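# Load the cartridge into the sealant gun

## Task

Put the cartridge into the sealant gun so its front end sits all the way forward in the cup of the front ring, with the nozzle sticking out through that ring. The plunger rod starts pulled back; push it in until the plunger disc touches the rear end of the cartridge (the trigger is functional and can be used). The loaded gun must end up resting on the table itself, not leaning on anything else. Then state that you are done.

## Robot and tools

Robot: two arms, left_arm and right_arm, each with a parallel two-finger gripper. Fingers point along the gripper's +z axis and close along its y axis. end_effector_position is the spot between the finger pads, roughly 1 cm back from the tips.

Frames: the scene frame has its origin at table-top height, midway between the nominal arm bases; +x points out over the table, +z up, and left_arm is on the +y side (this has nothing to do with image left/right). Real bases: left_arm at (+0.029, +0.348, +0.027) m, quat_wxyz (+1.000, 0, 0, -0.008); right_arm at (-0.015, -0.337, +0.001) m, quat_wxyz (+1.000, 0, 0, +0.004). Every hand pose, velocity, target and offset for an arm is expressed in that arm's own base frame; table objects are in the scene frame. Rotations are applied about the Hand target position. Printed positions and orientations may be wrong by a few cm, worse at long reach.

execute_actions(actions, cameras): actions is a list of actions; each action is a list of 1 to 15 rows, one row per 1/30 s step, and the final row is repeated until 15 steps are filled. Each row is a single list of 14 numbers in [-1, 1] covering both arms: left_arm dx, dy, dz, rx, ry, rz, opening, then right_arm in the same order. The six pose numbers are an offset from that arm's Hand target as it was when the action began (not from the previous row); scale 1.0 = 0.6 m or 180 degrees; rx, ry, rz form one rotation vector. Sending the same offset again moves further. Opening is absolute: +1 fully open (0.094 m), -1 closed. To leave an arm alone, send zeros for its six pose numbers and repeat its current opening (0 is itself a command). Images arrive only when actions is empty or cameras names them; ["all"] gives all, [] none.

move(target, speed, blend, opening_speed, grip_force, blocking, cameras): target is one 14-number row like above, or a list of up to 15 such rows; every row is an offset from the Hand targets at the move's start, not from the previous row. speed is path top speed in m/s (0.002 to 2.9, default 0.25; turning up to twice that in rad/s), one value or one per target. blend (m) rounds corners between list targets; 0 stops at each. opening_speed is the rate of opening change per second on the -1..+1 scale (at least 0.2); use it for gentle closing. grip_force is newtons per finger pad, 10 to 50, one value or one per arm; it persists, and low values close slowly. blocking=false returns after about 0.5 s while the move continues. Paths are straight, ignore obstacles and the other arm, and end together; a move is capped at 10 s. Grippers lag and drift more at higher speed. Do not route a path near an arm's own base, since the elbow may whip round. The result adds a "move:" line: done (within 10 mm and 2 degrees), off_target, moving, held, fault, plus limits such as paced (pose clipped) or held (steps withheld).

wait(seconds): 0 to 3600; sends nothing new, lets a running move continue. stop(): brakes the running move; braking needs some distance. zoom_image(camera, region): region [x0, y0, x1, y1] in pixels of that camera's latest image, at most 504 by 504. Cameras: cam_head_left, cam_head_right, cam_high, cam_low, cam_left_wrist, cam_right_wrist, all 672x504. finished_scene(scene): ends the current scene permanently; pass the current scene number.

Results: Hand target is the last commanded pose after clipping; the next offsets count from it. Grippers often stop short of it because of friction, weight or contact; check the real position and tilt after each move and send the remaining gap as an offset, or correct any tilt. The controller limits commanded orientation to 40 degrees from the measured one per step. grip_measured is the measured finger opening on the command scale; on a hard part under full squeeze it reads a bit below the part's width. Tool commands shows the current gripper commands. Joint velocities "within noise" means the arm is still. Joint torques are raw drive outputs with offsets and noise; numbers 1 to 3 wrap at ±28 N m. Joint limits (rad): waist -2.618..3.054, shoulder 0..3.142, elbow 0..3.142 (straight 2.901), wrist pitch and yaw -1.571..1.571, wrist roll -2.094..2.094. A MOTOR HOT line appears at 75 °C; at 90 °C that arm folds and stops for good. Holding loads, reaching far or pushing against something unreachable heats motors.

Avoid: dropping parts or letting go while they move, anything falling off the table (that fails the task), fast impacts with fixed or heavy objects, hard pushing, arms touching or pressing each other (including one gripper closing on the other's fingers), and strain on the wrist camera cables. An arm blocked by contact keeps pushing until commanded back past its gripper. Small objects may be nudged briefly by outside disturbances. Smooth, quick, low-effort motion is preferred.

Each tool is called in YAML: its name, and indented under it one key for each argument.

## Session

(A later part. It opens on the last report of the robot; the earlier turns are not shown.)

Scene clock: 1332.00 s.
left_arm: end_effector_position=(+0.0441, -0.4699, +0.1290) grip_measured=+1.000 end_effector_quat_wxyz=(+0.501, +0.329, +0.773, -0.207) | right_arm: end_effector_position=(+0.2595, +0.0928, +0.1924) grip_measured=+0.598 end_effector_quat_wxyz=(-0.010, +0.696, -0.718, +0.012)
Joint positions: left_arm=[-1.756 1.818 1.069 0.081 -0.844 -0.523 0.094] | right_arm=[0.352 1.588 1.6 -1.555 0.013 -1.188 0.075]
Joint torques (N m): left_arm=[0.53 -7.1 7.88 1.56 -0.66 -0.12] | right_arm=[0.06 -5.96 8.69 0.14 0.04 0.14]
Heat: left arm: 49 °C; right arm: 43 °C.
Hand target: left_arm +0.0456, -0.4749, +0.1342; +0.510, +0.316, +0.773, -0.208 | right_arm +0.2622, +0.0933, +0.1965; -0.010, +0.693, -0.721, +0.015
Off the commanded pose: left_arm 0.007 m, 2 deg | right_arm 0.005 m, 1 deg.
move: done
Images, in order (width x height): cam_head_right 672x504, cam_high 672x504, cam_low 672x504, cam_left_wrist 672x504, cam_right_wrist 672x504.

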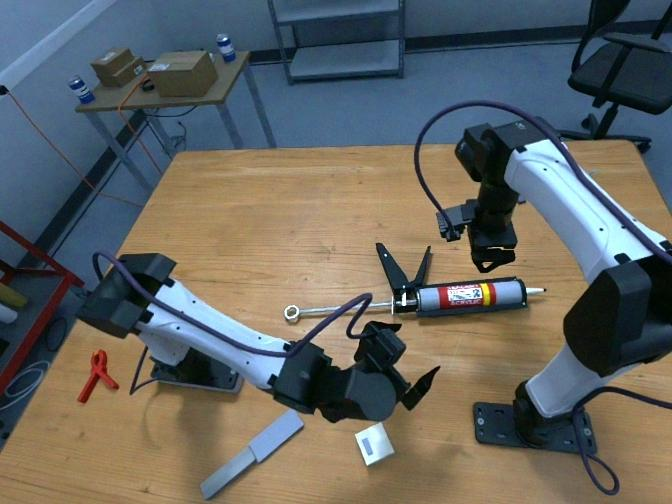

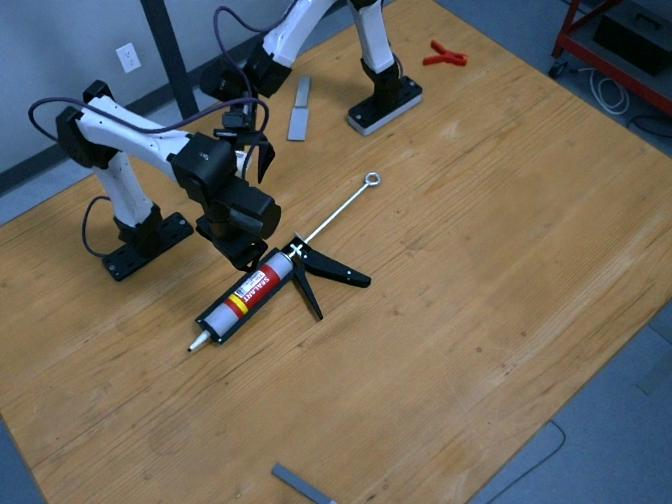

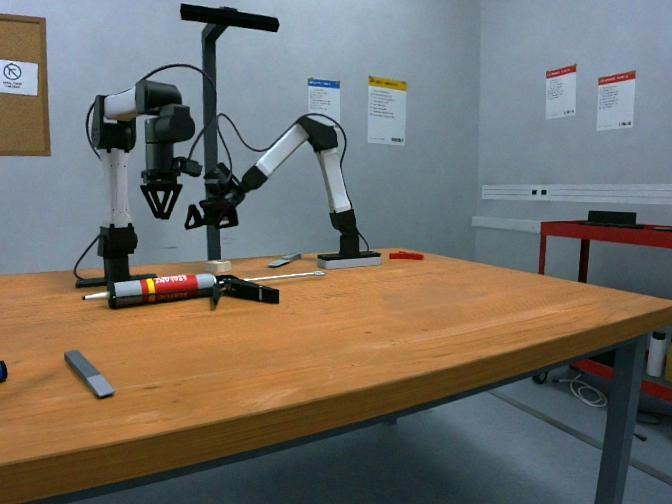

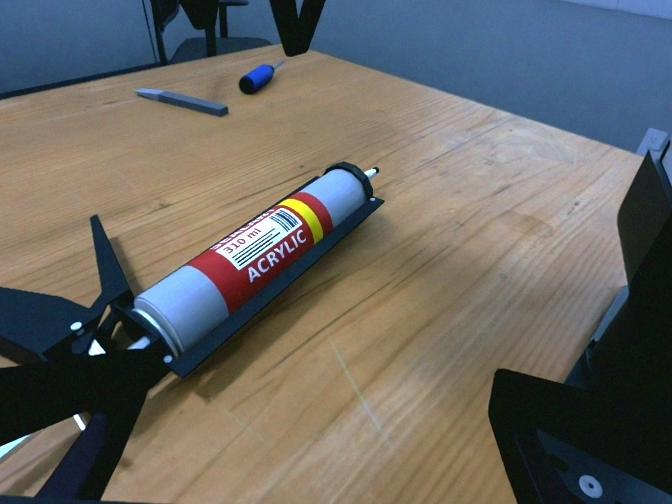

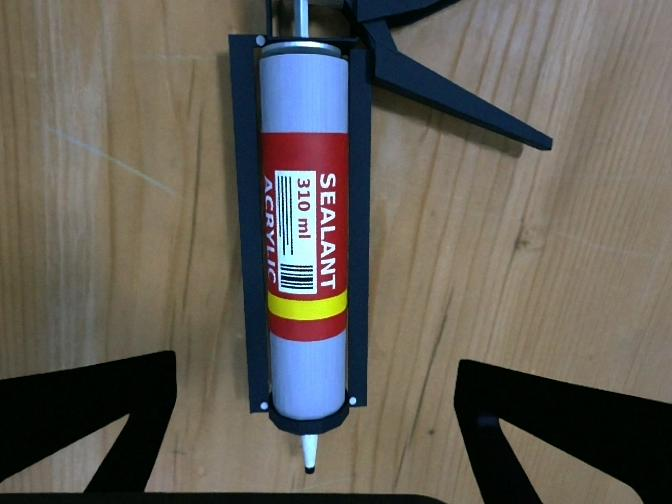

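move:
  target: [0,0,0,0,0,0,1,0.113,0.236,-0.02,0,0,-0.5306,1.0]
  speed: 0.15
  cameras: ["cam_left_wrist","cam_high","cam_right_wrist","cam_head_right"]

Scene clock: 1378.57 s.
left_arm: end_effector_position=(+0.0441, -0.4699, +0.1290) grip_measured=+1.000 end_effector_quat_wxyz=(+0.501, +0.329, +0.773, -0.207) | right_arm: end_effector_position=(+0.3284, +0.2297, +0.1871) grip_measured=+0.998 end_effector_quat_wxyz=(+0.049, +0.050, +0.997, +0.020)
Joint positions: left_arm=[-1.756 1.818 1.069 0.081 -0.844 -0.523 0.094] | right_arm=[0.623 2.033 2.132 -1.568 0.029 0.722 0.094]
Joint torques (N m): left_arm=[0.51 -7.05 7.77 1.55 -0.65 -0.13] | right_arm=[0.4 -8.65 8.7 0.34 0.02 0.38]
Heat: left arm: 50 °C; right arm: 46 °C.
Hand target: left_arm +0.0456, -0.4749, +0.1342; +0.510, +0.316, +0.773, -0.208 | right_arm +0.3300, +0.2349, +0.1845; -0.004, +0.068, +0.998, -0.017
Off the commanded pose: left_arm 0.007 m, 2 deg | right_arm 0.006 m, 8 deg.
joint sent to its limit (right arm) — joint 4 (wrist pitch), lower limit. The joint targets are off in orientation, not in position.
move: off_target (right_arm)
Images, in order (width x height): cam_head_right 672x504, cam_high 672x504, cam_left_wrist 672x504, cam_right_wrist 672x504.

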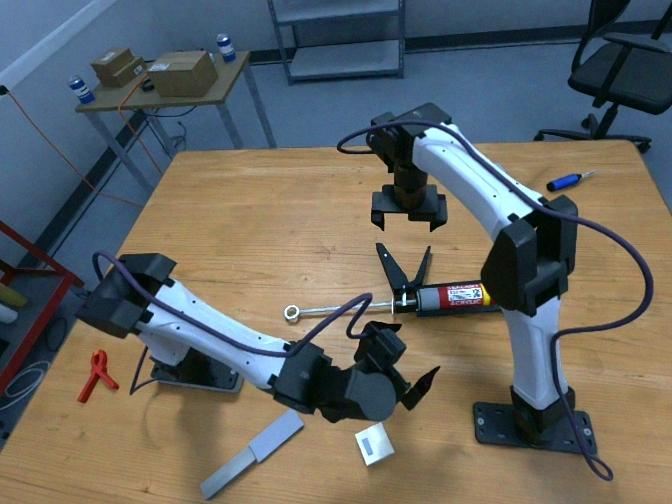

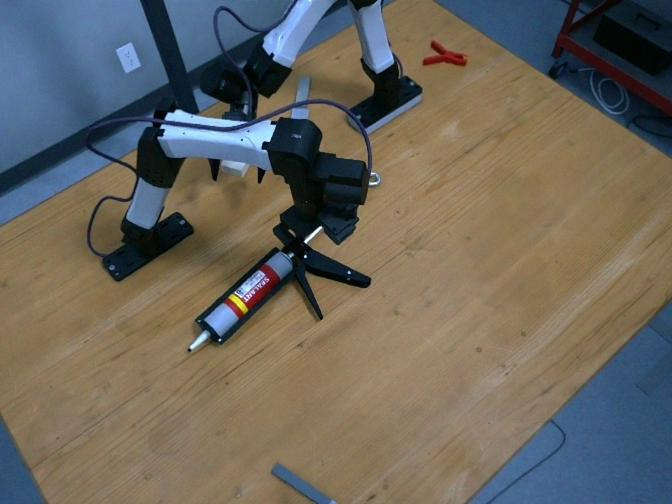

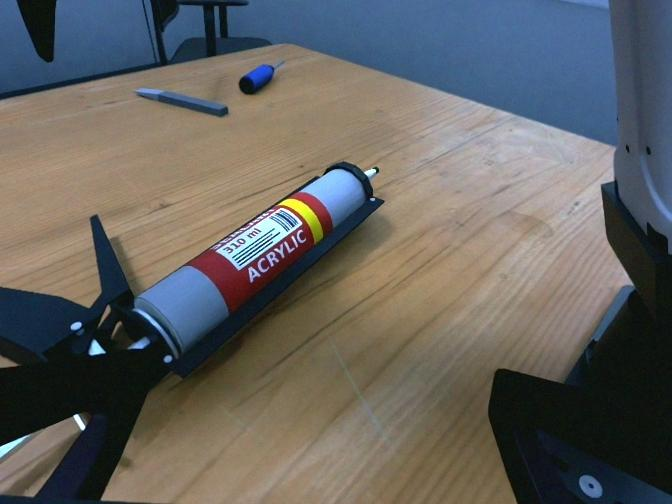

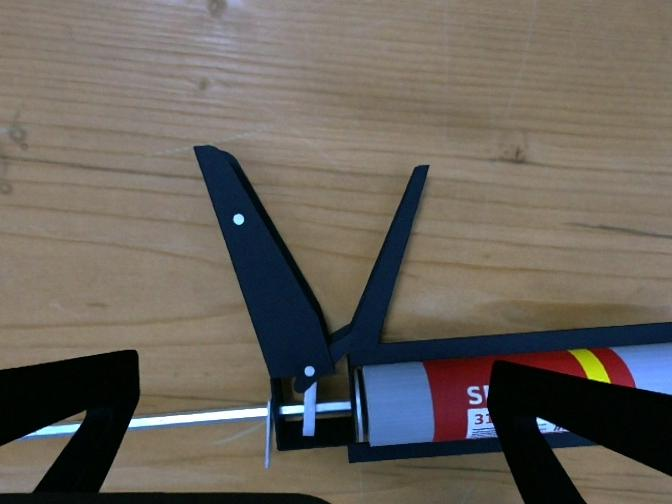

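move:
  target: [0,0,0,0,0,0,1,-0.060,-0.010,-0.174,0,0,0.0183,1.0]
  speed: 0.12
  cameras: ["cam_left_wrist","cam_right_wrist"]

Scene clock: 1429.63 s.
left_arm: end_effector_position=(+0.0441, -0.4699, +0.1290) grip_measured=+1.000 end_effector_quat_wxyz=(+0.501, +0.329, +0.773, -0.207) | right_arm: end_effector_position=(+0.2943, +0.2244, +0.0696) grip_measured=+0.998 end_effector_quat_wxyz=(-0.019, +0.028, +0.999, -0.034)
Joint positions: left_arm=[-1.756 1.818 1.069 0.081 -0.844 -0.523 0.094] | right_arm=[0.665 2.033 1.662 -1.272 0.028 0.722 0.094]
Joint torques (N m): left_arm=[0.39 -7.06 7.6 1.53 -0.67 -0.12] | right_arm=[0.44 -14.13 5.46 0.27 -0.01 0.29]
Heat: left arm: 50 °C; right arm: 47 °C.
Hand target: left_arm +0.0456, -0.4749, +0.1342; +0.510, +0.316, +0.773, -0.208 | right_arm +0.2940, +0.2288, +0.0802; -0.004, +0.039, +0.999, -0.018
Off the commanded pose: left_arm 0.007 m, 2 deg | right_arm 0.011 m, 3 deg.
move: off_target (right_arm)

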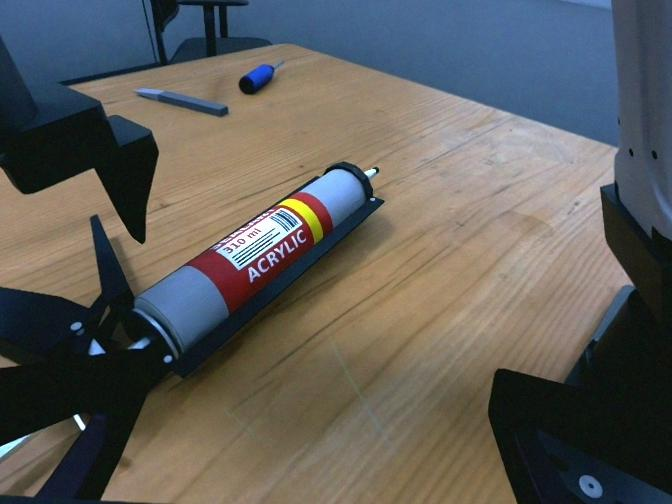

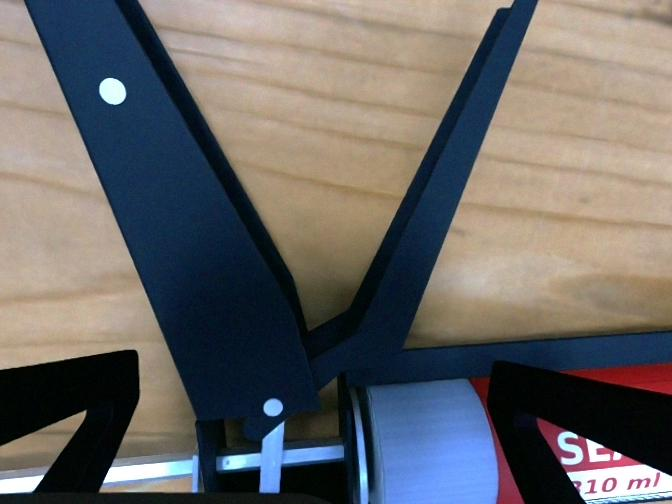

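execute_actions:
  actions: []
  cameras: ["cam_right_wrist","cam_left_wrist","cam_high"]

Scene clock: 1452.03 s.
left_arm: end_effector_position=(+0.0441, -0.4699, +0.1290) grip_measured=+1.000 end_effector_quat_wxyz=(+0.501, +0.329, +0.773, -0.207) | right_arm: end_effector_position=(+0.2944, +0.2245, +0.0696) grip_measured=+0.998 end_effector_quat_wxyz=(-0.019, +0.028, +0.999, -0.034)
Joint positions: left_arm=[-1.756 1.818 1.069 0.081 -0.844 -0.523 0.094] | right_arm=[0.665 2.033 1.662 -1.272 0.028 0.722 0.094]
Joint velocities: within noise
Joint torques (N m): left_arm=[0.61 -7.08 7.68 1.6 -0.63 -0.12] | right_arm=[0.43 -14.13 5.46 0.25 0 0.3]
Heat: left arm: 50 °C; right arm: 54 °C.
Hand target: left_arm +0.0456, -0.4749, +0.1342; +0.510, +0.316, +0.773, -0.208 | right_arm +0.2940, +0.2288, +0.0802; -0.004, +0.039, +0.999, -0.018
Tool commands: left_gripper/opening=+1.0 right_gripper/opening=+1.0
Off the commanded pose: left_arm 0.007 m, 2 deg | right_arm 0.011 m, 3 deg.
Images, in order (width x height): cam_high 672x504, cam_left_wrist 672x504, cam_right_wrist 672x504.

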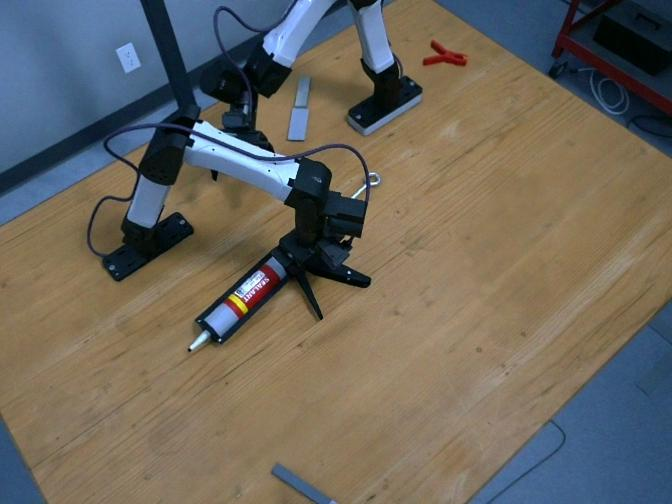

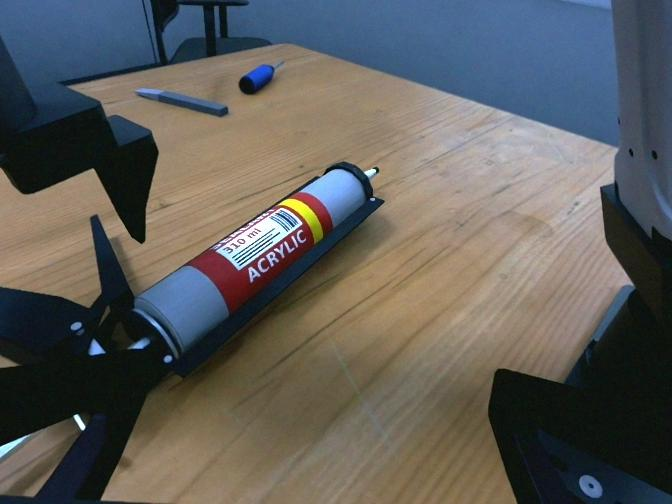

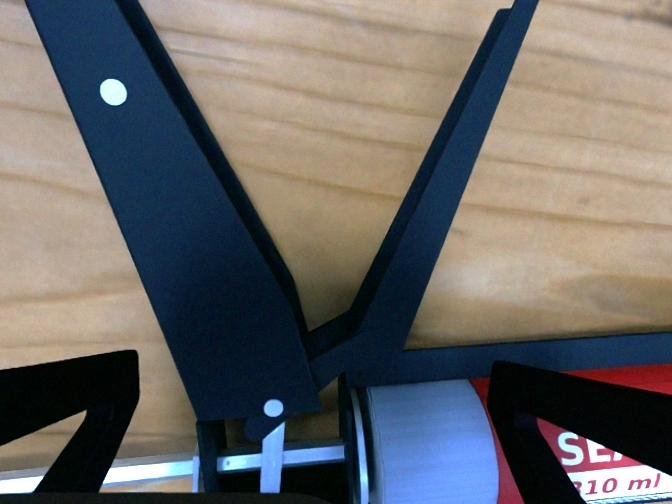

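zoom_image:
  camera: "cam_right_wrist"
  region: [60, 60, 564, 438]

zoom_image:
  camera: "cam_left_wrist"
  region: [0, 180, 240, 504]

Scaled by 1.000.

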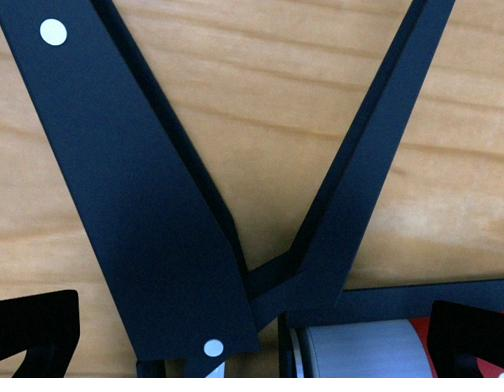

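Scaled by 1.556 from the camera's image (finer frame: 960x720).

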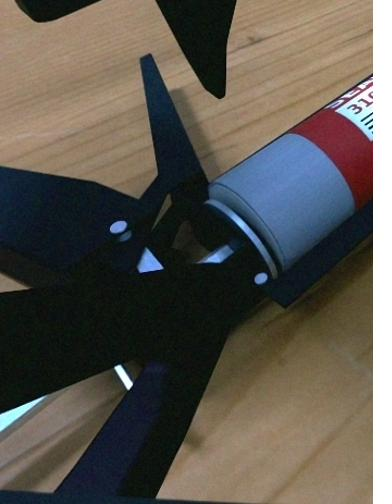

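move:
  target: [0,0,0,0,0,0,1, 0,0,-0.02,0.015,-0.008,0,1]
  speed: 0.06
  cameras: ["cam_right_wrist"]

Scene clock: 1523.30 s.
left_arm: end_effector_position=(+0.0441, -0.4699, +0.1290) grip_measured=+1.000 end_effector_quat_wxyz=(+0.501, +0.329, +0.773, -0.207) | right_arm: end_effector_position=(+0.2922, +0.2257, +0.0551) grip_measured=+0.998 end_effector_quat_wxyz=(-0.007, +0.030, +0.999, -0.015)
Joint positions: left_arm=[-1.756 1.818 1.069 0.081 -0.844 -0.523 0.094] | right_arm=[0.665 1.999 1.556 -1.159 0.014 0.725 0.094]
Joint torques (N m): left_arm=[0.59 -7.05 7.69 1.57 -0.66 -0.14] | right_arm=[-0.34 -14.41 5.49 0.35 -0.09 0.18]
Heat: left arm: 50 °C; right arm: 63 °C.
Hand target: left_arm +0.0456, -0.4749, +0.1342; +0.510, +0.316, +0.773, -0.208 | right_arm +0.2939, +0.2288, +0.0680; +0.008, +0.039, +0.999, +0.006
Off the commanded pose: left_arm 0.007 m, 2 deg | right_arm 0.014 m, 3 deg.
move: off_target (right_arm)

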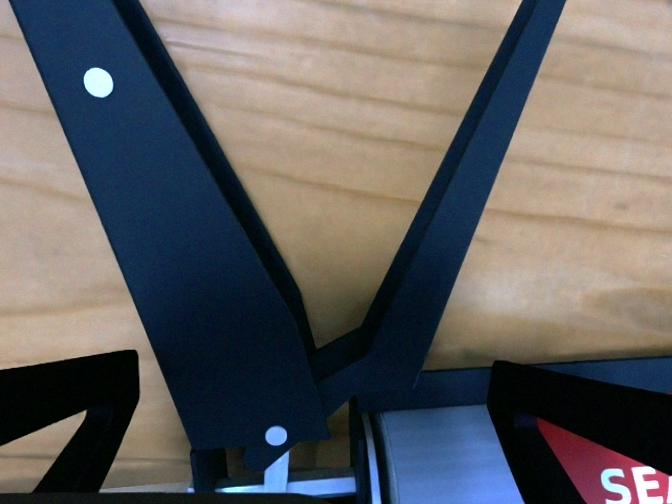

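move:
  target: [0,0,0,0,0,0,1, -0.001,0.0125,-0.006,0.006,-0.003,0,1]
  speed: 0.06
  cameras: ["cam_right_wrist"]

Scene clock: 1540.07 s.
left_arm: end_effector_position=(+0.0441, -0.4699, +0.1290) grip_measured=+1.000 end_effector_quat_wxyz=(+0.501, +0.329, +0.773, -0.207) | right_arm: end_effector_position=(+0.2935, +0.2307, +0.0517) grip_measured=+0.998 end_effector_quat_wxyz=(-0.003, +0.032, +0.999, -0.004)
Joint positions: left_arm=[-1.756 1.818 1.069 0.081 -0.844 -0.523 0.094] | right_arm=[0.667 1.998 1.542 -1.125 0.002 0.731 0.094]
Joint torques (N m): left_arm=[0.62 -7.12 7.66 1.58 -0.67 -0.11] | right_arm=[0.44 -14.34 5.49 0.4 -0.07 0.24]
Heat: left arm: 50 °C; right arm: 65 °C.
Hand target: left_arm +0.0456, -0.4749, +0.1342; +0.510, +0.316, +0.773, -0.208 | right_arm +0.2933, +0.2363, +0.0644; +0.012, +0.039, +0.999, +0.016
Off the commanded pose: left_arm 0.007 m, 2 deg | right_arm 0.014 m, 3 deg.
move: off_target (right_arm)

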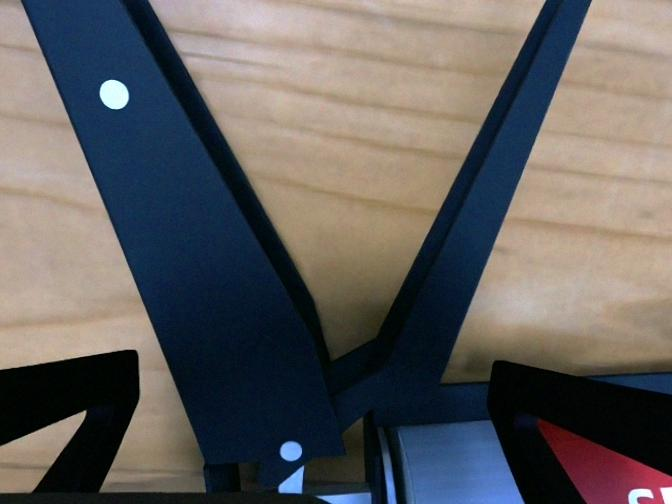

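move:
  target: [0,0,0,0,0,0,1, 0.0,0.005,-0.016,0,0,0,1]
  speed: 0.06
  cameras: ["cam_right_wrist"]

Scene clock: 1549.17 s.
left_arm: end_effector_position=(+0.0441, -0.4699, +0.1290) grip_measured=+1.000 end_effector_quat_wxyz=(+0.501, +0.329, +0.773, -0.207) | right_arm: end_effector_position=(+0.2940, +0.2345, +0.0474) grip_measured=+0.998 end_effector_quat_wxyz=(+0.002, +0.030, +1.000, +0.001)
Joint positions: left_arm=[-1.756 1.818 1.069 0.081 -0.844 -0.523 0.094] | right_arm=[0.674 1.998 1.524 -1.092 0.001 0.733 0.094]
Joint torques (N m): left_arm=[0.44 -7.04 7.8 1.56 -0.65 -0.12] | right_arm=[0.44 -13.05 5.49 0.4 -0.05 0.28]
Heat: left arm: 50 °C; right arm: 64 °C.
Hand target: left_arm +0.0456, -0.4749, +0.1342; +0.510, +0.316, +0.773, -0.208 | right_arm +0.2934, +0.2393, +0.0549; +0.012, +0.039, +0.999, +0.016
Off the commanded pose: left_arm 0.007 m, 2 deg | right_arm 0.009 m, 2 deg.
move: done

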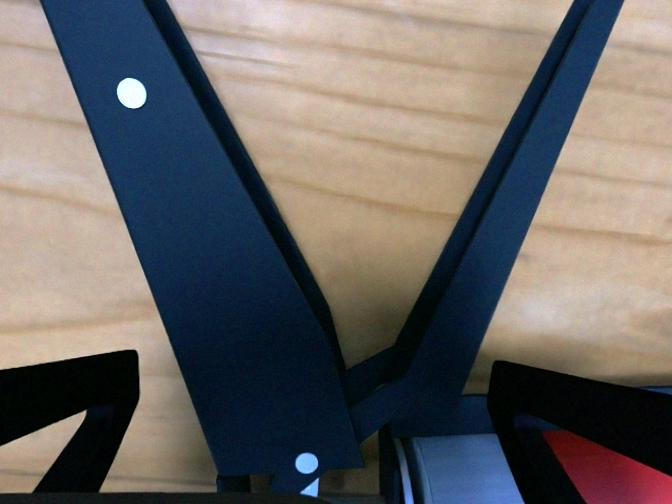

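move:
  target: [0,0,0,0,0,0,1, -0.002,-0.008,-0.013,0,0,0,1]
  speed: 0.06
  cameras: ["cam_right_wrist"]

Scene clock: 1559.37 s.
left_arm: end_effector_position=(+0.0441, -0.4699, +0.1290) grip_measured=+1.000 end_effector_quat_wxyz=(+0.501, +0.329, +0.773, -0.207) | right_arm: end_effector_position=(+0.2895, +0.2309, +0.0379) grip_measured=+0.998 end_effector_quat_wxyz=(-0.003, +0.030, +1.000, -0.003)
Joint positions: left_arm=[-1.756 1.818 1.069 0.081 -0.844 -0.523 0.094] | right_arm=[0.674 1.997 1.484 -1.065 0.001 0.733 0.094]
Joint torques (N m): left_arm=[0.58 -7.17 7.73 1.58 -0.65 -0.12] | right_arm=[-0.2 -13.6 5.19 0.47 -0.04 0.21]
Heat: left arm: 50 °C; right arm: 63 °C.
Hand target: left_arm +0.0456, -0.4749, +0.1342; +0.510, +0.316, +0.773, -0.208 | right_arm +0.2922, +0.2345, +0.0471; +0.012, +0.039, +0.999, +0.016
Off the commanded pose: left_arm 0.007 m, 2 deg | right_arm 0.010 m, 3 deg.
move: off_target (right_arm)

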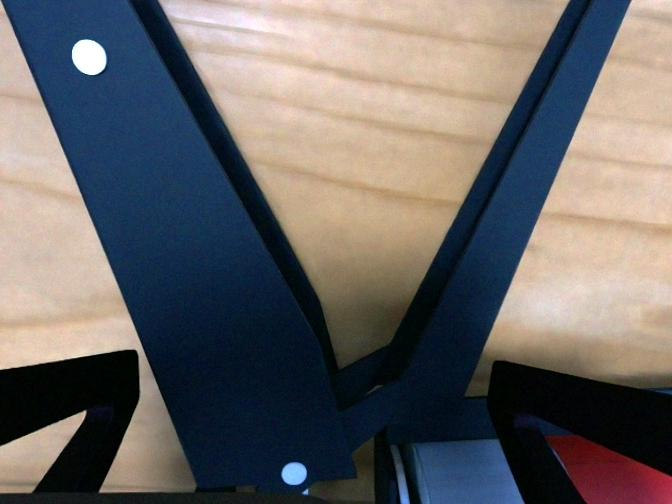

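move:
  target: [0,0,0,0,0,0,1, 0.004,0.0,-0.018,0,0,0,1]
  speed: 0.06
  cameras: ["cam_right_wrist"]

Scene clock: 1572.30 s.
left_arm: end_effector_position=(+0.0441, -0.4699, +0.1290) grip_measured=+1.000 end_effector_quat_wxyz=(+0.501, +0.329, +0.773, -0.207) | right_arm: end_effector_position=(+0.2895, +0.2307, +0.0373) grip_measured=+0.998 end_effector_quat_wxyz=(+0.000, +0.030, +1.000, -0.001)
Joint positions: left_arm=[-1.756 1.818 1.069 0.081 -0.844 -0.523 0.094] | right_arm=[0.674 1.993 1.475 -1.056 0.002 0.733 0.094]
Joint torques (N m): left_arm=[0.61 -7.16 7.72 1.57 -0.64 -0.1] | right_arm=[-0.51 -11.62 4.53 0.76 -0.05 0.16]
Heat: left arm: 50 °C; right arm: 61 °C.
Hand target: left_arm +0.0456, -0.4749, +0.1342; +0.510, +0.316, +0.773, -0.208 | right_arm +0.2946, +0.2345, +0.0362; +0.012, +0.039, +0.999, +0.016
Off the commanded pose: left_arm 0.007 m, 2 deg | right_arm 0.006 m, 3 deg.
move: off_target (right_arm)

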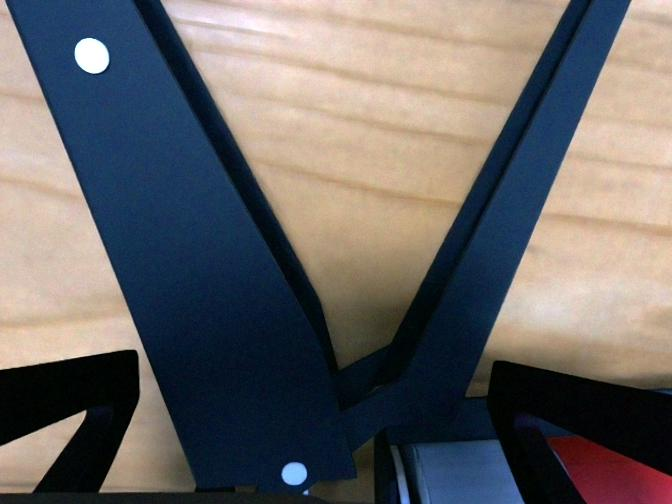

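move:
  target: [0,0,0,0,0,0,1, 0.0,0.0,-0.008,0,0,0,1]
  speed: 0.06
  cameras: ["cam_right_wrist","cam_low"]

Scene clock: 1578.80 s.
left_arm: end_effector_position=(+0.0441, -0.4699, +0.1290) grip_measured=+1.000 end_effector_quat_wxyz=(+0.501, +0.329, +0.773, -0.207) | right_arm: end_effector_position=(+0.2898, +0.2304, +0.0373) grip_measured=+0.998 end_effector_quat_wxyz=(+0.003, +0.030, +1.000, +0.000)
Joint positions: left_arm=[-1.756 1.818 1.069 0.081 -0.844 -0.523 0.094] | right_arm=[0.674 1.987 1.467 -1.047 0.004 0.733 0.094]
Joint torques (N m): left_arm=[0.5 -7.04 7.75 1.55 -0.64 -0.11] | right_arm=[-0.55 -10.62 4.08 0.89 -0.08 0.16]
Heat: left arm: 50 °C; right arm: 60 °C.
Hand target: left_arm +0.0456, -0.4749, +0.1342; +0.510, +0.316, +0.773, -0.208 | right_arm +0.2946, +0.2346, +0.0315; +0.012, +0.039, +0.999, +0.016
Off the commanded pose: left_arm 0.007 m, 2 deg | right_arm 0.009 m, 2 deg.
move: done
Images, in order (width x height): cam_low 672x504, cam_right_wrist 672x504.

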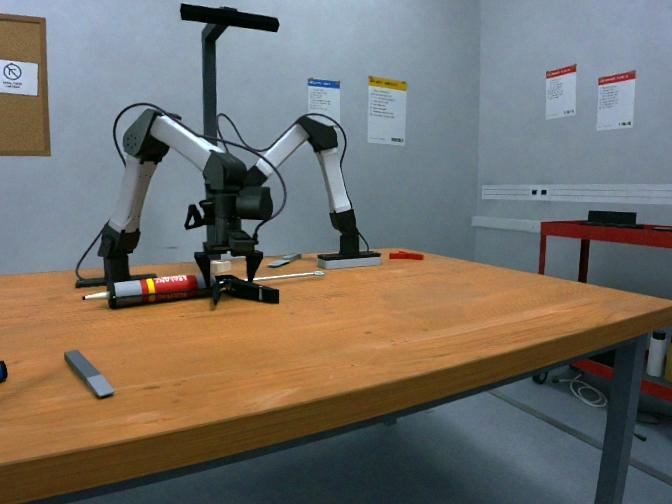

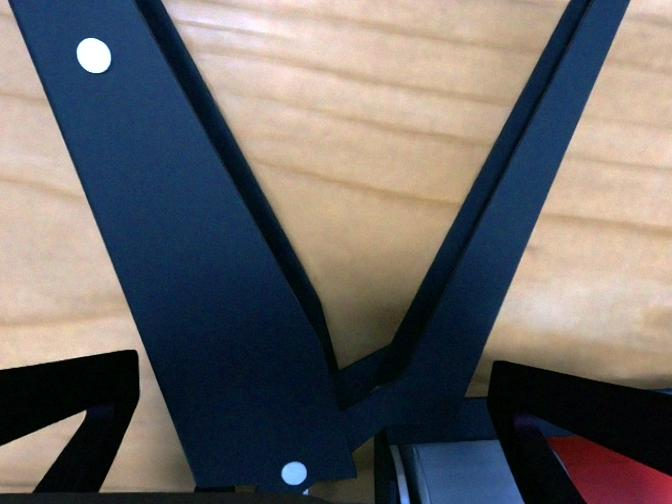

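move:
  target:
    - [0,0,0,0,0,0,1, 0.0,0.0,0.024,0,0,0,1]
    - [0,0,0,0,0,0,1, 0.008,0.0,0.024,0,0,0,1]
  speed: 0.06
  cameras: ["cam_right_wrist"]

Scene clock: 1602.00 s.
left_arm: end_effector_position=(+0.0441, -0.4699, +0.1290) grip_measured=+1.000 end_effector_quat_wxyz=(+0.501, +0.329, +0.773, -0.207) | right_arm: end_effector_position=(+0.2915, +0.2287, +0.0381) grip_measured=+0.998 end_effector_quat_wxyz=(+0.003, +0.033, +0.999, +0.000)
Joint positions: left_arm=[-1.756 1.818 1.069 0.081 -0.844 -0.523 0.094] | right_arm=[0.667 1.987 1.47 -1.049 0.003 0.733 0.094]
Joint torques (N m): left_arm=[0.53 -7.13 7.79 1.58 -0.65 -0.13] | right_arm=[-0.59 -10.81 8.59 0.31 -0.07 0.1]
Heat: left arm: 50 °C; right arm: 58 °C.
Hand target: left_arm +0.0456, -0.4749, +0.1342; +0.510, +0.316, +0.773, -0.208 | right_arm +0.2995, +0.2345, +0.0458; +0.012, +0.039, +0.999, +0.016
Off the commanded pose: left_arm 0.007 m, 2 deg | right_arm 0.013 m, 2 deg.
move: off_target (right_arm)

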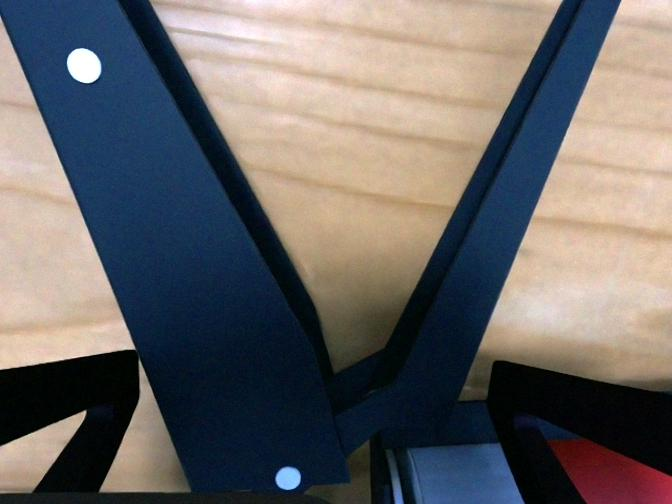

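move:
  target:
    - [0,0,0,0,0,0,1, 0.004,0.004,0.02,0,0,0,1]
  speed: 0.06
  cameras: ["cam_right_wrist"]

Scene clock: 1605.37 s.
left_arm: end_effector_position=(+0.0441, -0.4699, +0.1290) grip_measured=+1.000 end_effector_quat_wxyz=(+0.501, +0.329, +0.773, -0.207) | right_arm: end_effector_position=(+0.2974, +0.2334, +0.0507) grip_measured=+0.998 end_effector_quat_wxyz=(+0.010, +0.033, +0.999, +0.006)
Joint positions: left_arm=[-1.756 1.818 1.069 0.081 -0.844 -0.523 0.094] | right_arm=[0.667 1.987 1.521 -1.083 0.003 0.733 0.094]
Joint torques (N m): left_arm=[0.61 -7.09 7.66 1.58 -0.62 -0.13] | right_arm=[-0.53 -10.71 8.7 0.16 -0.07 0.11]
Heat: left arm: 50 °C; right arm: 57 °C.
Hand target: left_arm +0.0456, -0.4749, +0.1342; +0.510, +0.316, +0.773, -0.208 | right_arm +0.3017, +0.2368, +0.0578; +0.012, +0.039, +0.999, +0.016
Off the commanded pose: left_arm 0.007 m, 2 deg | right_arm 0.009 m, 1 deg.
move: done

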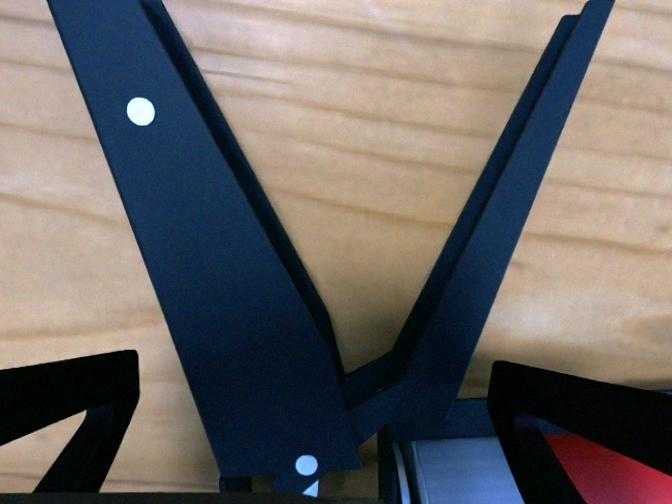

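move:
  target:
    - [0,0,0,0,0,0,1, -0.003,-0.003,-0.022,0,0,0,1]
  speed: 0.06
  cameras: ["cam_right_wrist"]

Scene clock: 1642.63 s.
left_arm: end_effector_position=(+0.0441, -0.4699, +0.1290) grip_measured=+1.000 end_effector_quat_wxyz=(+0.501, +0.329, +0.773, -0.207) | right_arm: end_effector_position=(+0.2992, +0.2348, +0.0476) grip_measured=+0.998 end_effector_quat_wxyz=(+0.014, +0.033, +0.999, +0.010)
Joint positions: left_arm=[-1.756 1.818 1.069 0.081 -0.844 -0.523 0.094] | right_arm=[0.667 1.987 1.508 -1.058 0.003 0.733 0.094]
Joint torques (N m): left_arm=[0.51 -7.09 7.72 1.55 -0.65 -0.15] | right_arm=[-0.57 -10.43 5.57 0.48 -0.07 0.11]
Heat: left arm: 51 °C; right arm: 54 °C.
Hand target: left_arm +0.0456, -0.4749, +0.1342; +0.510, +0.316, +0.773, -0.208 | right_arm +0.3000, +0.2350, +0.0446; +0.012, +0.039, +0.999, +0.016
Off the commanded pose: left_arm 0.007 m, 2 deg | right_arm 0.003 m, 1 deg.
move: done

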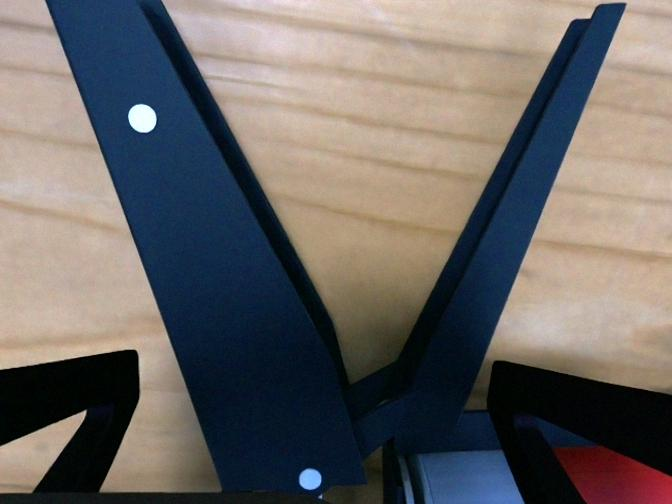

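move:
  target:
    - [0,0,0,0,0,0,1, -0.003,-0.0065,-0.016,0,0,0,1]
  speed: 0.06
  cameras: ["cam_right_wrist"]

Scene clock: 1649.10 s.
left_arm: end_effector_position=(+0.0441, -0.4699, +0.1290) grip_measured=+1.000 end_effector_quat_wxyz=(+0.501, +0.329, +0.773, -0.207) | right_arm: end_effector_position=(+0.2970, +0.2308, +0.0363) grip_measured=+0.998 end_effector_quat_wxyz=(+0.013, +0.035, +0.999, +0.008)
Joint positions: left_arm=[-1.756 1.818 1.069 0.081 -0.844 -0.523 0.094] | right_arm=[0.662 1.987 1.462 -1.016 0.003 0.733 0.094]
Joint torques (N m): left_arm=[0.69 -7.08 7.6 1.55 -0.62 -0.13] | right_arm=[-0.64 -10.77 5.55 0.47 -0.07 0.05]
Heat: left arm: 51 °C; right arm: 54 °C.
Hand target: left_arm +0.0456, -0.4749, +0.1342; +0.510, +0.316, +0.773, -0.208 | right_arm +0.2982, +0.2312, +0.0350; +0.012, +0.039, +0.999, +0.016
Off the commanded pose: left_arm 0.007 m, 2 deg | right_arm 0.002 m, 1 deg.
move: done

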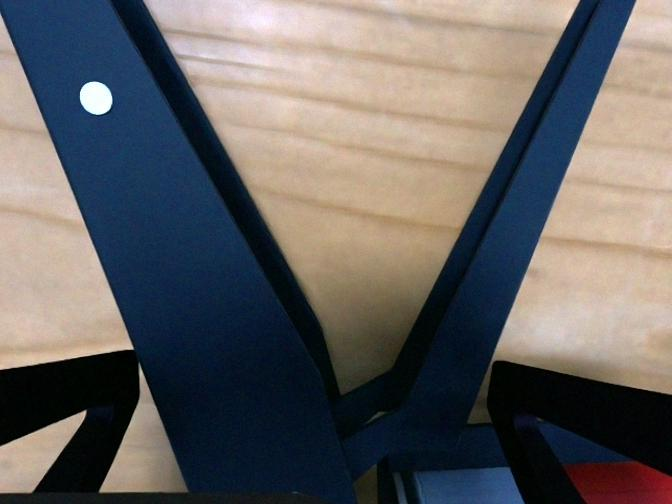

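move:
  target:
    - [0,0,0,0,0,0,1, -0.008,0.0,0.0,0,0,0,1]
  speed: 0.06
  cameras: ["cam_right_wrist"]

Scene clock: 1654.80 s.
left_arm: end_effector_position=(+0.0441, -0.4699, +0.1290) grip_measured=+1.000 end_effector_quat_wxyz=(+0.501, +0.329, +0.773, -0.207) | right_arm: end_effector_position=(+0.2950, +0.2292, +0.0322) grip_measured=+0.998 end_effector_quat_wxyz=(+0.010, +0.035, +0.999, +0.006)
Joint positions: left_arm=[-1.756 1.818 1.069 0.081 -0.844 -0.523 0.094] | right_arm=[0.662 1.987 1.445 -1.005 0.004 0.733 0.094]
Joint torques (N m): left_arm=[0.57 -6.94 7.66 1.54 -0.67 -0.12] | right_arm=[0.01 -11.86 5.27 0.43 -0.07 0.12]
Heat: left arm: 51 °C; right arm: 54 °C.
Hand target: left_arm +0.0456, -0.4749, +0.1342; +0.510, +0.316, +0.773, -0.208 | right_arm +0.2934, +0.2312, +0.0351; +0.012, +0.039, +0.999, +0.016
Off the commanded pose: left_arm 0.007 m, 2 deg | right_arm 0.004 m, 1 deg.
move: done

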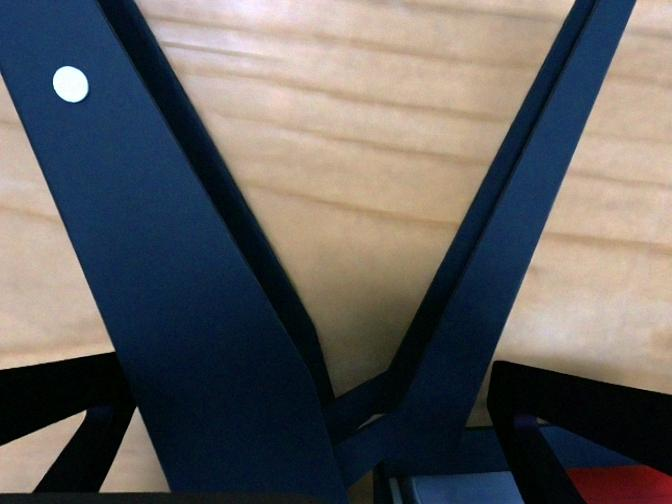

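move:
  target:
    - [0,0,0,0,0,0,1, 0,0.0,0.02,0,0,0,1]
    - [0,0,0,0,0,0,1, 0.001,0.009,0.02,0,0,0,1]
  speed: 0.06
  cameras: ["cam_right_wrist"]

Scene clock: 1682.43 s.
left_arm: end_effector_position=(+0.0441, -0.4699, +0.1290) grip_measured=+1.000 end_effector_quat_wxyz=(+0.501, +0.329, +0.773, -0.207) | right_arm: end_effector_position=(+0.2926, +0.2296, +0.0349) grip_measured=+0.998 end_effector_quat_wxyz=(+0.007, +0.033, +0.999, +0.003)
Joint positions: left_arm=[-1.756 1.818 1.069 0.081 -0.844 -0.523 0.094] | right_arm=[0.667 1.987 1.456 -1.026 0.004 0.733 0.094]
Joint torques (N m): left_arm=[0.5 -7.12 7.77 1.54 -0.63 -0.15] | right_arm=[0.43 -11.88 8.57 0.11 -0.07 0.22]
Heat: left arm: 51 °C; right arm: 56 °C.
Hand target: left_arm +0.0456, -0.4749, +0.1342; +0.510, +0.316, +0.773, -0.208 | right_arm +0.2939, +0.2366, +0.0470; +0.012, +0.039, +0.999, +0.016
Off the commanded pose: left_arm 0.007 m, 2 deg | right_arm 0.014 m, 2 deg.
move: off_target (right_arm)

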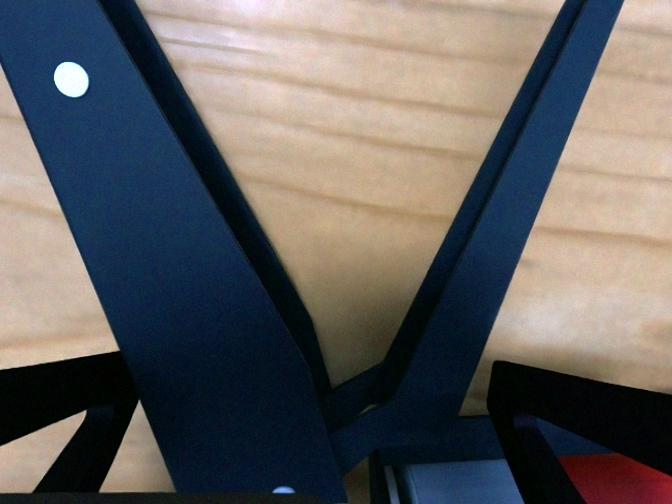

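move:
  target:
    - [0,0,0,0,0,0,1, 0,0.0,0.014,0,0,0,1]
  speed: 0.06
  cameras: ["cam_right_wrist"]

Scene clock: 1687.63 s.
left_arm: end_effector_position=(+0.0441, -0.4699, +0.1290) grip_measured=+1.000 end_effector_quat_wxyz=(+0.501, +0.329, +0.773, -0.207) | right_arm: end_effector_position=(+0.2908, +0.2283, +0.0402) grip_measured=+0.998 end_effector_quat_wxyz=(+0.001, +0.033, +0.999, -0.001)
Joint positions: left_arm=[-1.756 1.818 1.069 0.081 -0.844 -0.523 0.094] | right_arm=[0.667 1.987 1.479 -1.063 0.003 0.733 0.094]
Joint torques (N m): left_arm=[0.62 -7.16 7.77 1.56 -0.68 -0.12] | right_arm=[0.42 -12.53 8.68 0.13 -0.07 0.22]
Heat: left arm: 51 °C; right arm: 56 °C.
Hand target: left_arm +0.0456, -0.4749, +0.1342; +0.510, +0.316, +0.773, -0.208 | right_arm +0.2939, +0.2366, +0.0554; +0.012, +0.039, +0.999, +0.016
Off the commanded pose: left_arm 0.007 m, 2 deg | right_arm 0.018 m, 2 deg.
move: off_target (right_arm)

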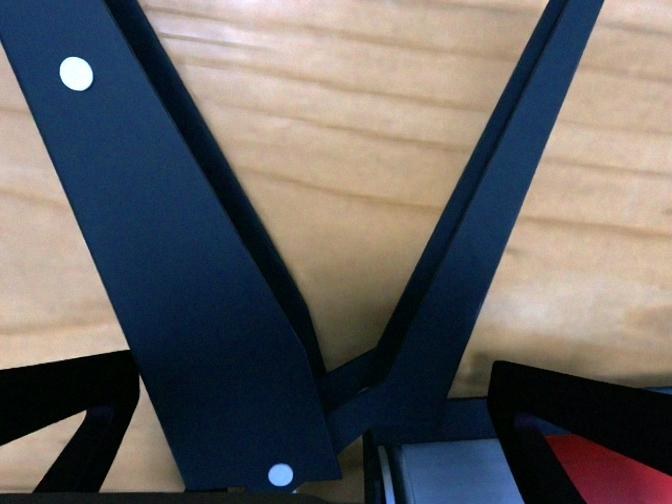

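move:
  target:
    - [0,0,0,0,0,0,1, 0.002,0.006,0.0,0,0,0,1]
  speed: 0.06
  cameras: []

Scene clock: 1692.23 s.
left_arm: end_effector_position=(+0.0441, -0.4699, +0.1290) grip_measured=+1.000 end_effector_quat_wxyz=(+0.501, +0.329, +0.773, -0.207) | right_arm: end_effector_position=(+0.2929, +0.2328, +0.0447) grip_measured=+0.998 end_effector_quat_wxyz=(+0.005, +0.031, +0.999, +0.003)
Joint positions: left_arm=[-1.756 1.818 1.069 0.081 -0.844 -0.523 0.094] | right_arm=[0.673 1.987 1.497 -1.069 0.002 0.735 0.094]
Joint torques (N m): left_arm=[0.53 -7.06 7.86 1.55 -0.66 -0.1] | right_arm=[0.44 -11.54 8.7 0.18 -0.05 0.25]
Heat: left arm: 51 °C; right arm: 56 °C.
Hand target: left_arm +0.0456, -0.4749, +0.1342; +0.510, +0.316, +0.773, -0.208 | right_arm +0.2952, +0.2402, +0.0554; +0.012, +0.039, +0.999, +0.016
Off the commanded pose: left_arm 0.007 m, 2 deg | right_arm 0.013 m, 2 deg.
move: off_target (right_arm)

move:
  target:
    - [0,0,0,0,0,0,1, -0.0075,-0.006,-0.038,0,0,0,1]
  speed: 0.06
  cameras: ["cam_right_wrist"]

Scene clock: 1702.03 s.
left_arm: end_effector_position=(+0.0441, -0.4699, +0.1290) grip_measured=+1.000 end_effector_quat_wxyz=(+0.501, +0.329, +0.773, -0.207) | right_arm: end_effector_position=(+0.2933, +0.2331, +0.0322) grip_measured=+0.998 end_effector_quat_wxyz=(+0.012, +0.031, +0.999, +0.008)
Joint positions: left_arm=[-1.756 1.818 1.069 0.081 -0.844 -0.523 0.094] | right_arm=[0.673 1.987 1.445 -1 0.002 0.735 0.094]
Joint torques (N m): left_arm=[0.57 -7.05 7.84 1.58 -0.68 -0.1] | right_arm=[0.46 -11.22 5.29 0.45 -0.05 0.26]
Heat: left arm: 51 °C; right arm: 56 °C.
Hand target: left_arm +0.0456, -0.4749, +0.1342; +0.510, +0.316, +0.773, -0.208 | right_arm +0.2907, +0.2366, +0.0326; +0.012, +0.039, +0.999, +0.016
Off the commanded pose: left_arm 0.007 m, 2 deg | right_arm 0.004 m, 1 deg.
move: done

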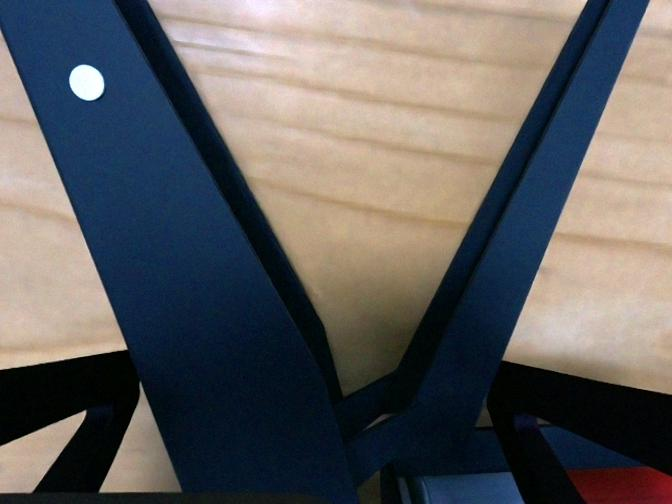

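move:
  target:
    - [0,0,0,0,0,0,1, -0.001,-0.001,-0.022,0,0,0,1]
  speed: 0.05
  cameras: ["cam_right_wrist"]

Scene clock: 1710.03 s.
left_arm: end_effector_position=(+0.0441, -0.4699, +0.1290) grip_measured=+1.000 end_effector_quat_wxyz=(+0.501, +0.329, +0.773, -0.207) | right_arm: end_effector_position=(+0.2968, +0.2359, +0.0245) grip_measured=+0.998 end_effector_quat_wxyz=(+0.023, +0.031, +0.999, +0.018)
Joint positions: left_arm=[-1.756 1.818 1.069 0.081 -0.844 -0.523 0.094] | right_arm=[0.673 1.987 1.412 -0.938 0.002 0.735 0.094]
Joint torques (N m): left_arm=[0.51 -6.95 7.76 1.54 -0.64 -0.13] | right_arm=[0.44 -10.13 4.98 0.34 -0.05 0.25]
Heat: left arm: 51 °C; right arm: 56 °C.
Hand target: left_arm +0.0456, -0.4749, +0.1342; +0.510, +0.316, +0.773, -0.208 | right_arm +0.2901, +0.2360, +0.0194; +0.012, +0.039, +0.999, +0.016
Off the commanded pose: left_arm 0.007 m, 2 deg | right_arm 0.008 m, 2 deg.
move: done

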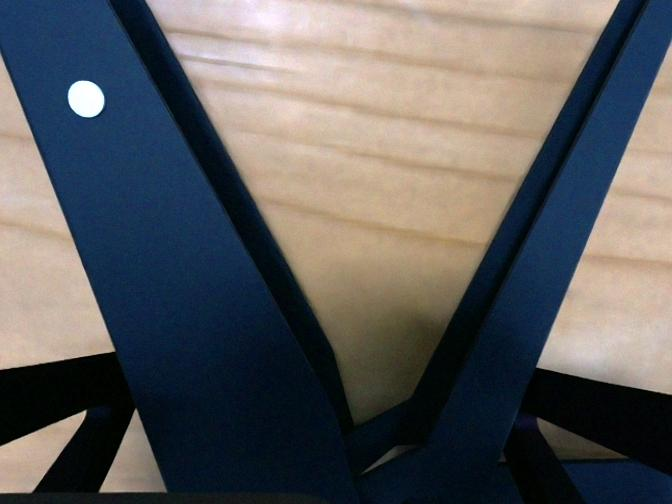

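move:
  target:
    - [0,0,0,0,0,0,1, -0.004,-0.004,-0.012,0,0,0,1]
  speed: 0.05
  cameras: ["cam_right_wrist"]

Scene clock: 1717.87 s.
left_arm: end_effector_position=(+0.0441, -0.4699, +0.1290) grip_measured=+1.000 end_effector_quat_wxyz=(+0.501, +0.329, +0.773, -0.207) | right_arm: end_effector_position=(+0.2996, +0.2364, +0.0186) grip_measured=+0.998 end_effector_quat_wxyz=(+0.033, +0.030, +0.999, +0.021)
Joint positions: left_arm=[-1.756 1.818 1.069 0.081 -0.844 -0.523 0.094] | right_arm=[0.673 1.987 1.385 -0.893 0.01 0.732 0.094]
Joint torques (N m): left_arm=[0.47 -7.05 7.61 1.58 -0.65 -0.11] | right_arm=[0.36 -10.26 4.48 0.25 -0.11 0.27]
Heat: left arm: 51 °C; right arm: 55 °C.
Hand target: left_arm +0.0456, -0.4749, +0.1342; +0.510, +0.316, +0.773, -0.208 | right_arm +0.2876, +0.2335, +0.0122; +0.012, +0.039, +0.999, +0.016
Off the commanded pose: left_arm 0.007 m, 2 deg | right_arm 0.014 m, 3 deg.
move: off_target (right_arm)

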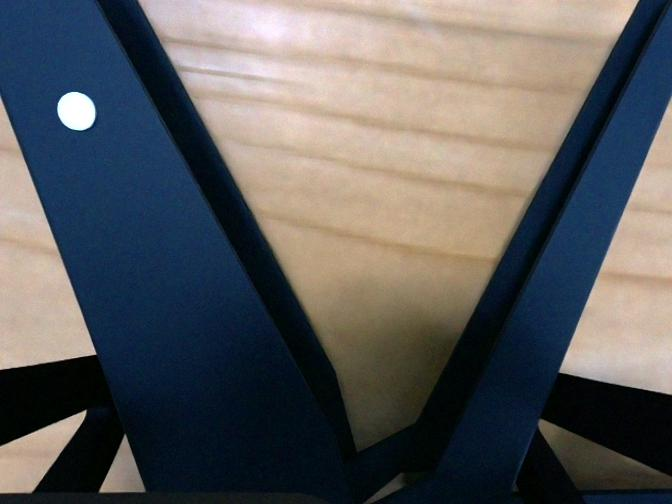

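move:
  target:
    - [0,0,0,0,0,0,1, -0.003,-0.002,0.0,-0.008,0.012,0,1]
  speed: 0.05
  cameras: ["cam_right_wrist"]

Scene clock: 1740.13 s.
left_arm: end_effector_position=(+0.0441, -0.4699, +0.1290) grip_measured=+1.000 end_effector_quat_wxyz=(+0.501, +0.329, +0.773, -0.207) | right_arm: end_effector_position=(+0.2981, +0.2352, +0.0202) grip_measured=+0.998 end_effector_quat_wxyz=(+0.028, +0.030, +0.999, +0.018)
Joint positions: left_arm=[-1.756 1.818 1.069 0.081 -0.844 -0.523 0.094] | right_arm=[0.673 1.987 1.393 -0.911 0.01 0.732 0.094]
Joint torques (N m): left_arm=[0.55 -7.05 7.73 1.55 -0.64 -0.13] | right_arm=[0.27 -7.77 7.64 -0.17 -0.15 0.26]
Heat: left arm: 51 °C; right arm: 54 °C.
Hand target: left_arm +0.0456, -0.4749, +0.1342; +0.510, +0.316, +0.773, -0.208 | right_arm +0.2858, +0.2323, +0.0122; -0.006, +0.040, +0.999, +0.002
Off the commanded pose: left_arm 0.007 m, 2 deg | right_arm 0.015 m, 4 deg.
move: off_target (right_arm)

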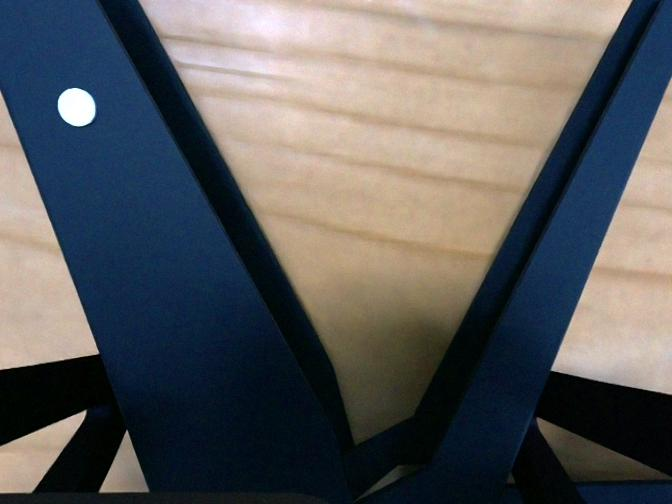

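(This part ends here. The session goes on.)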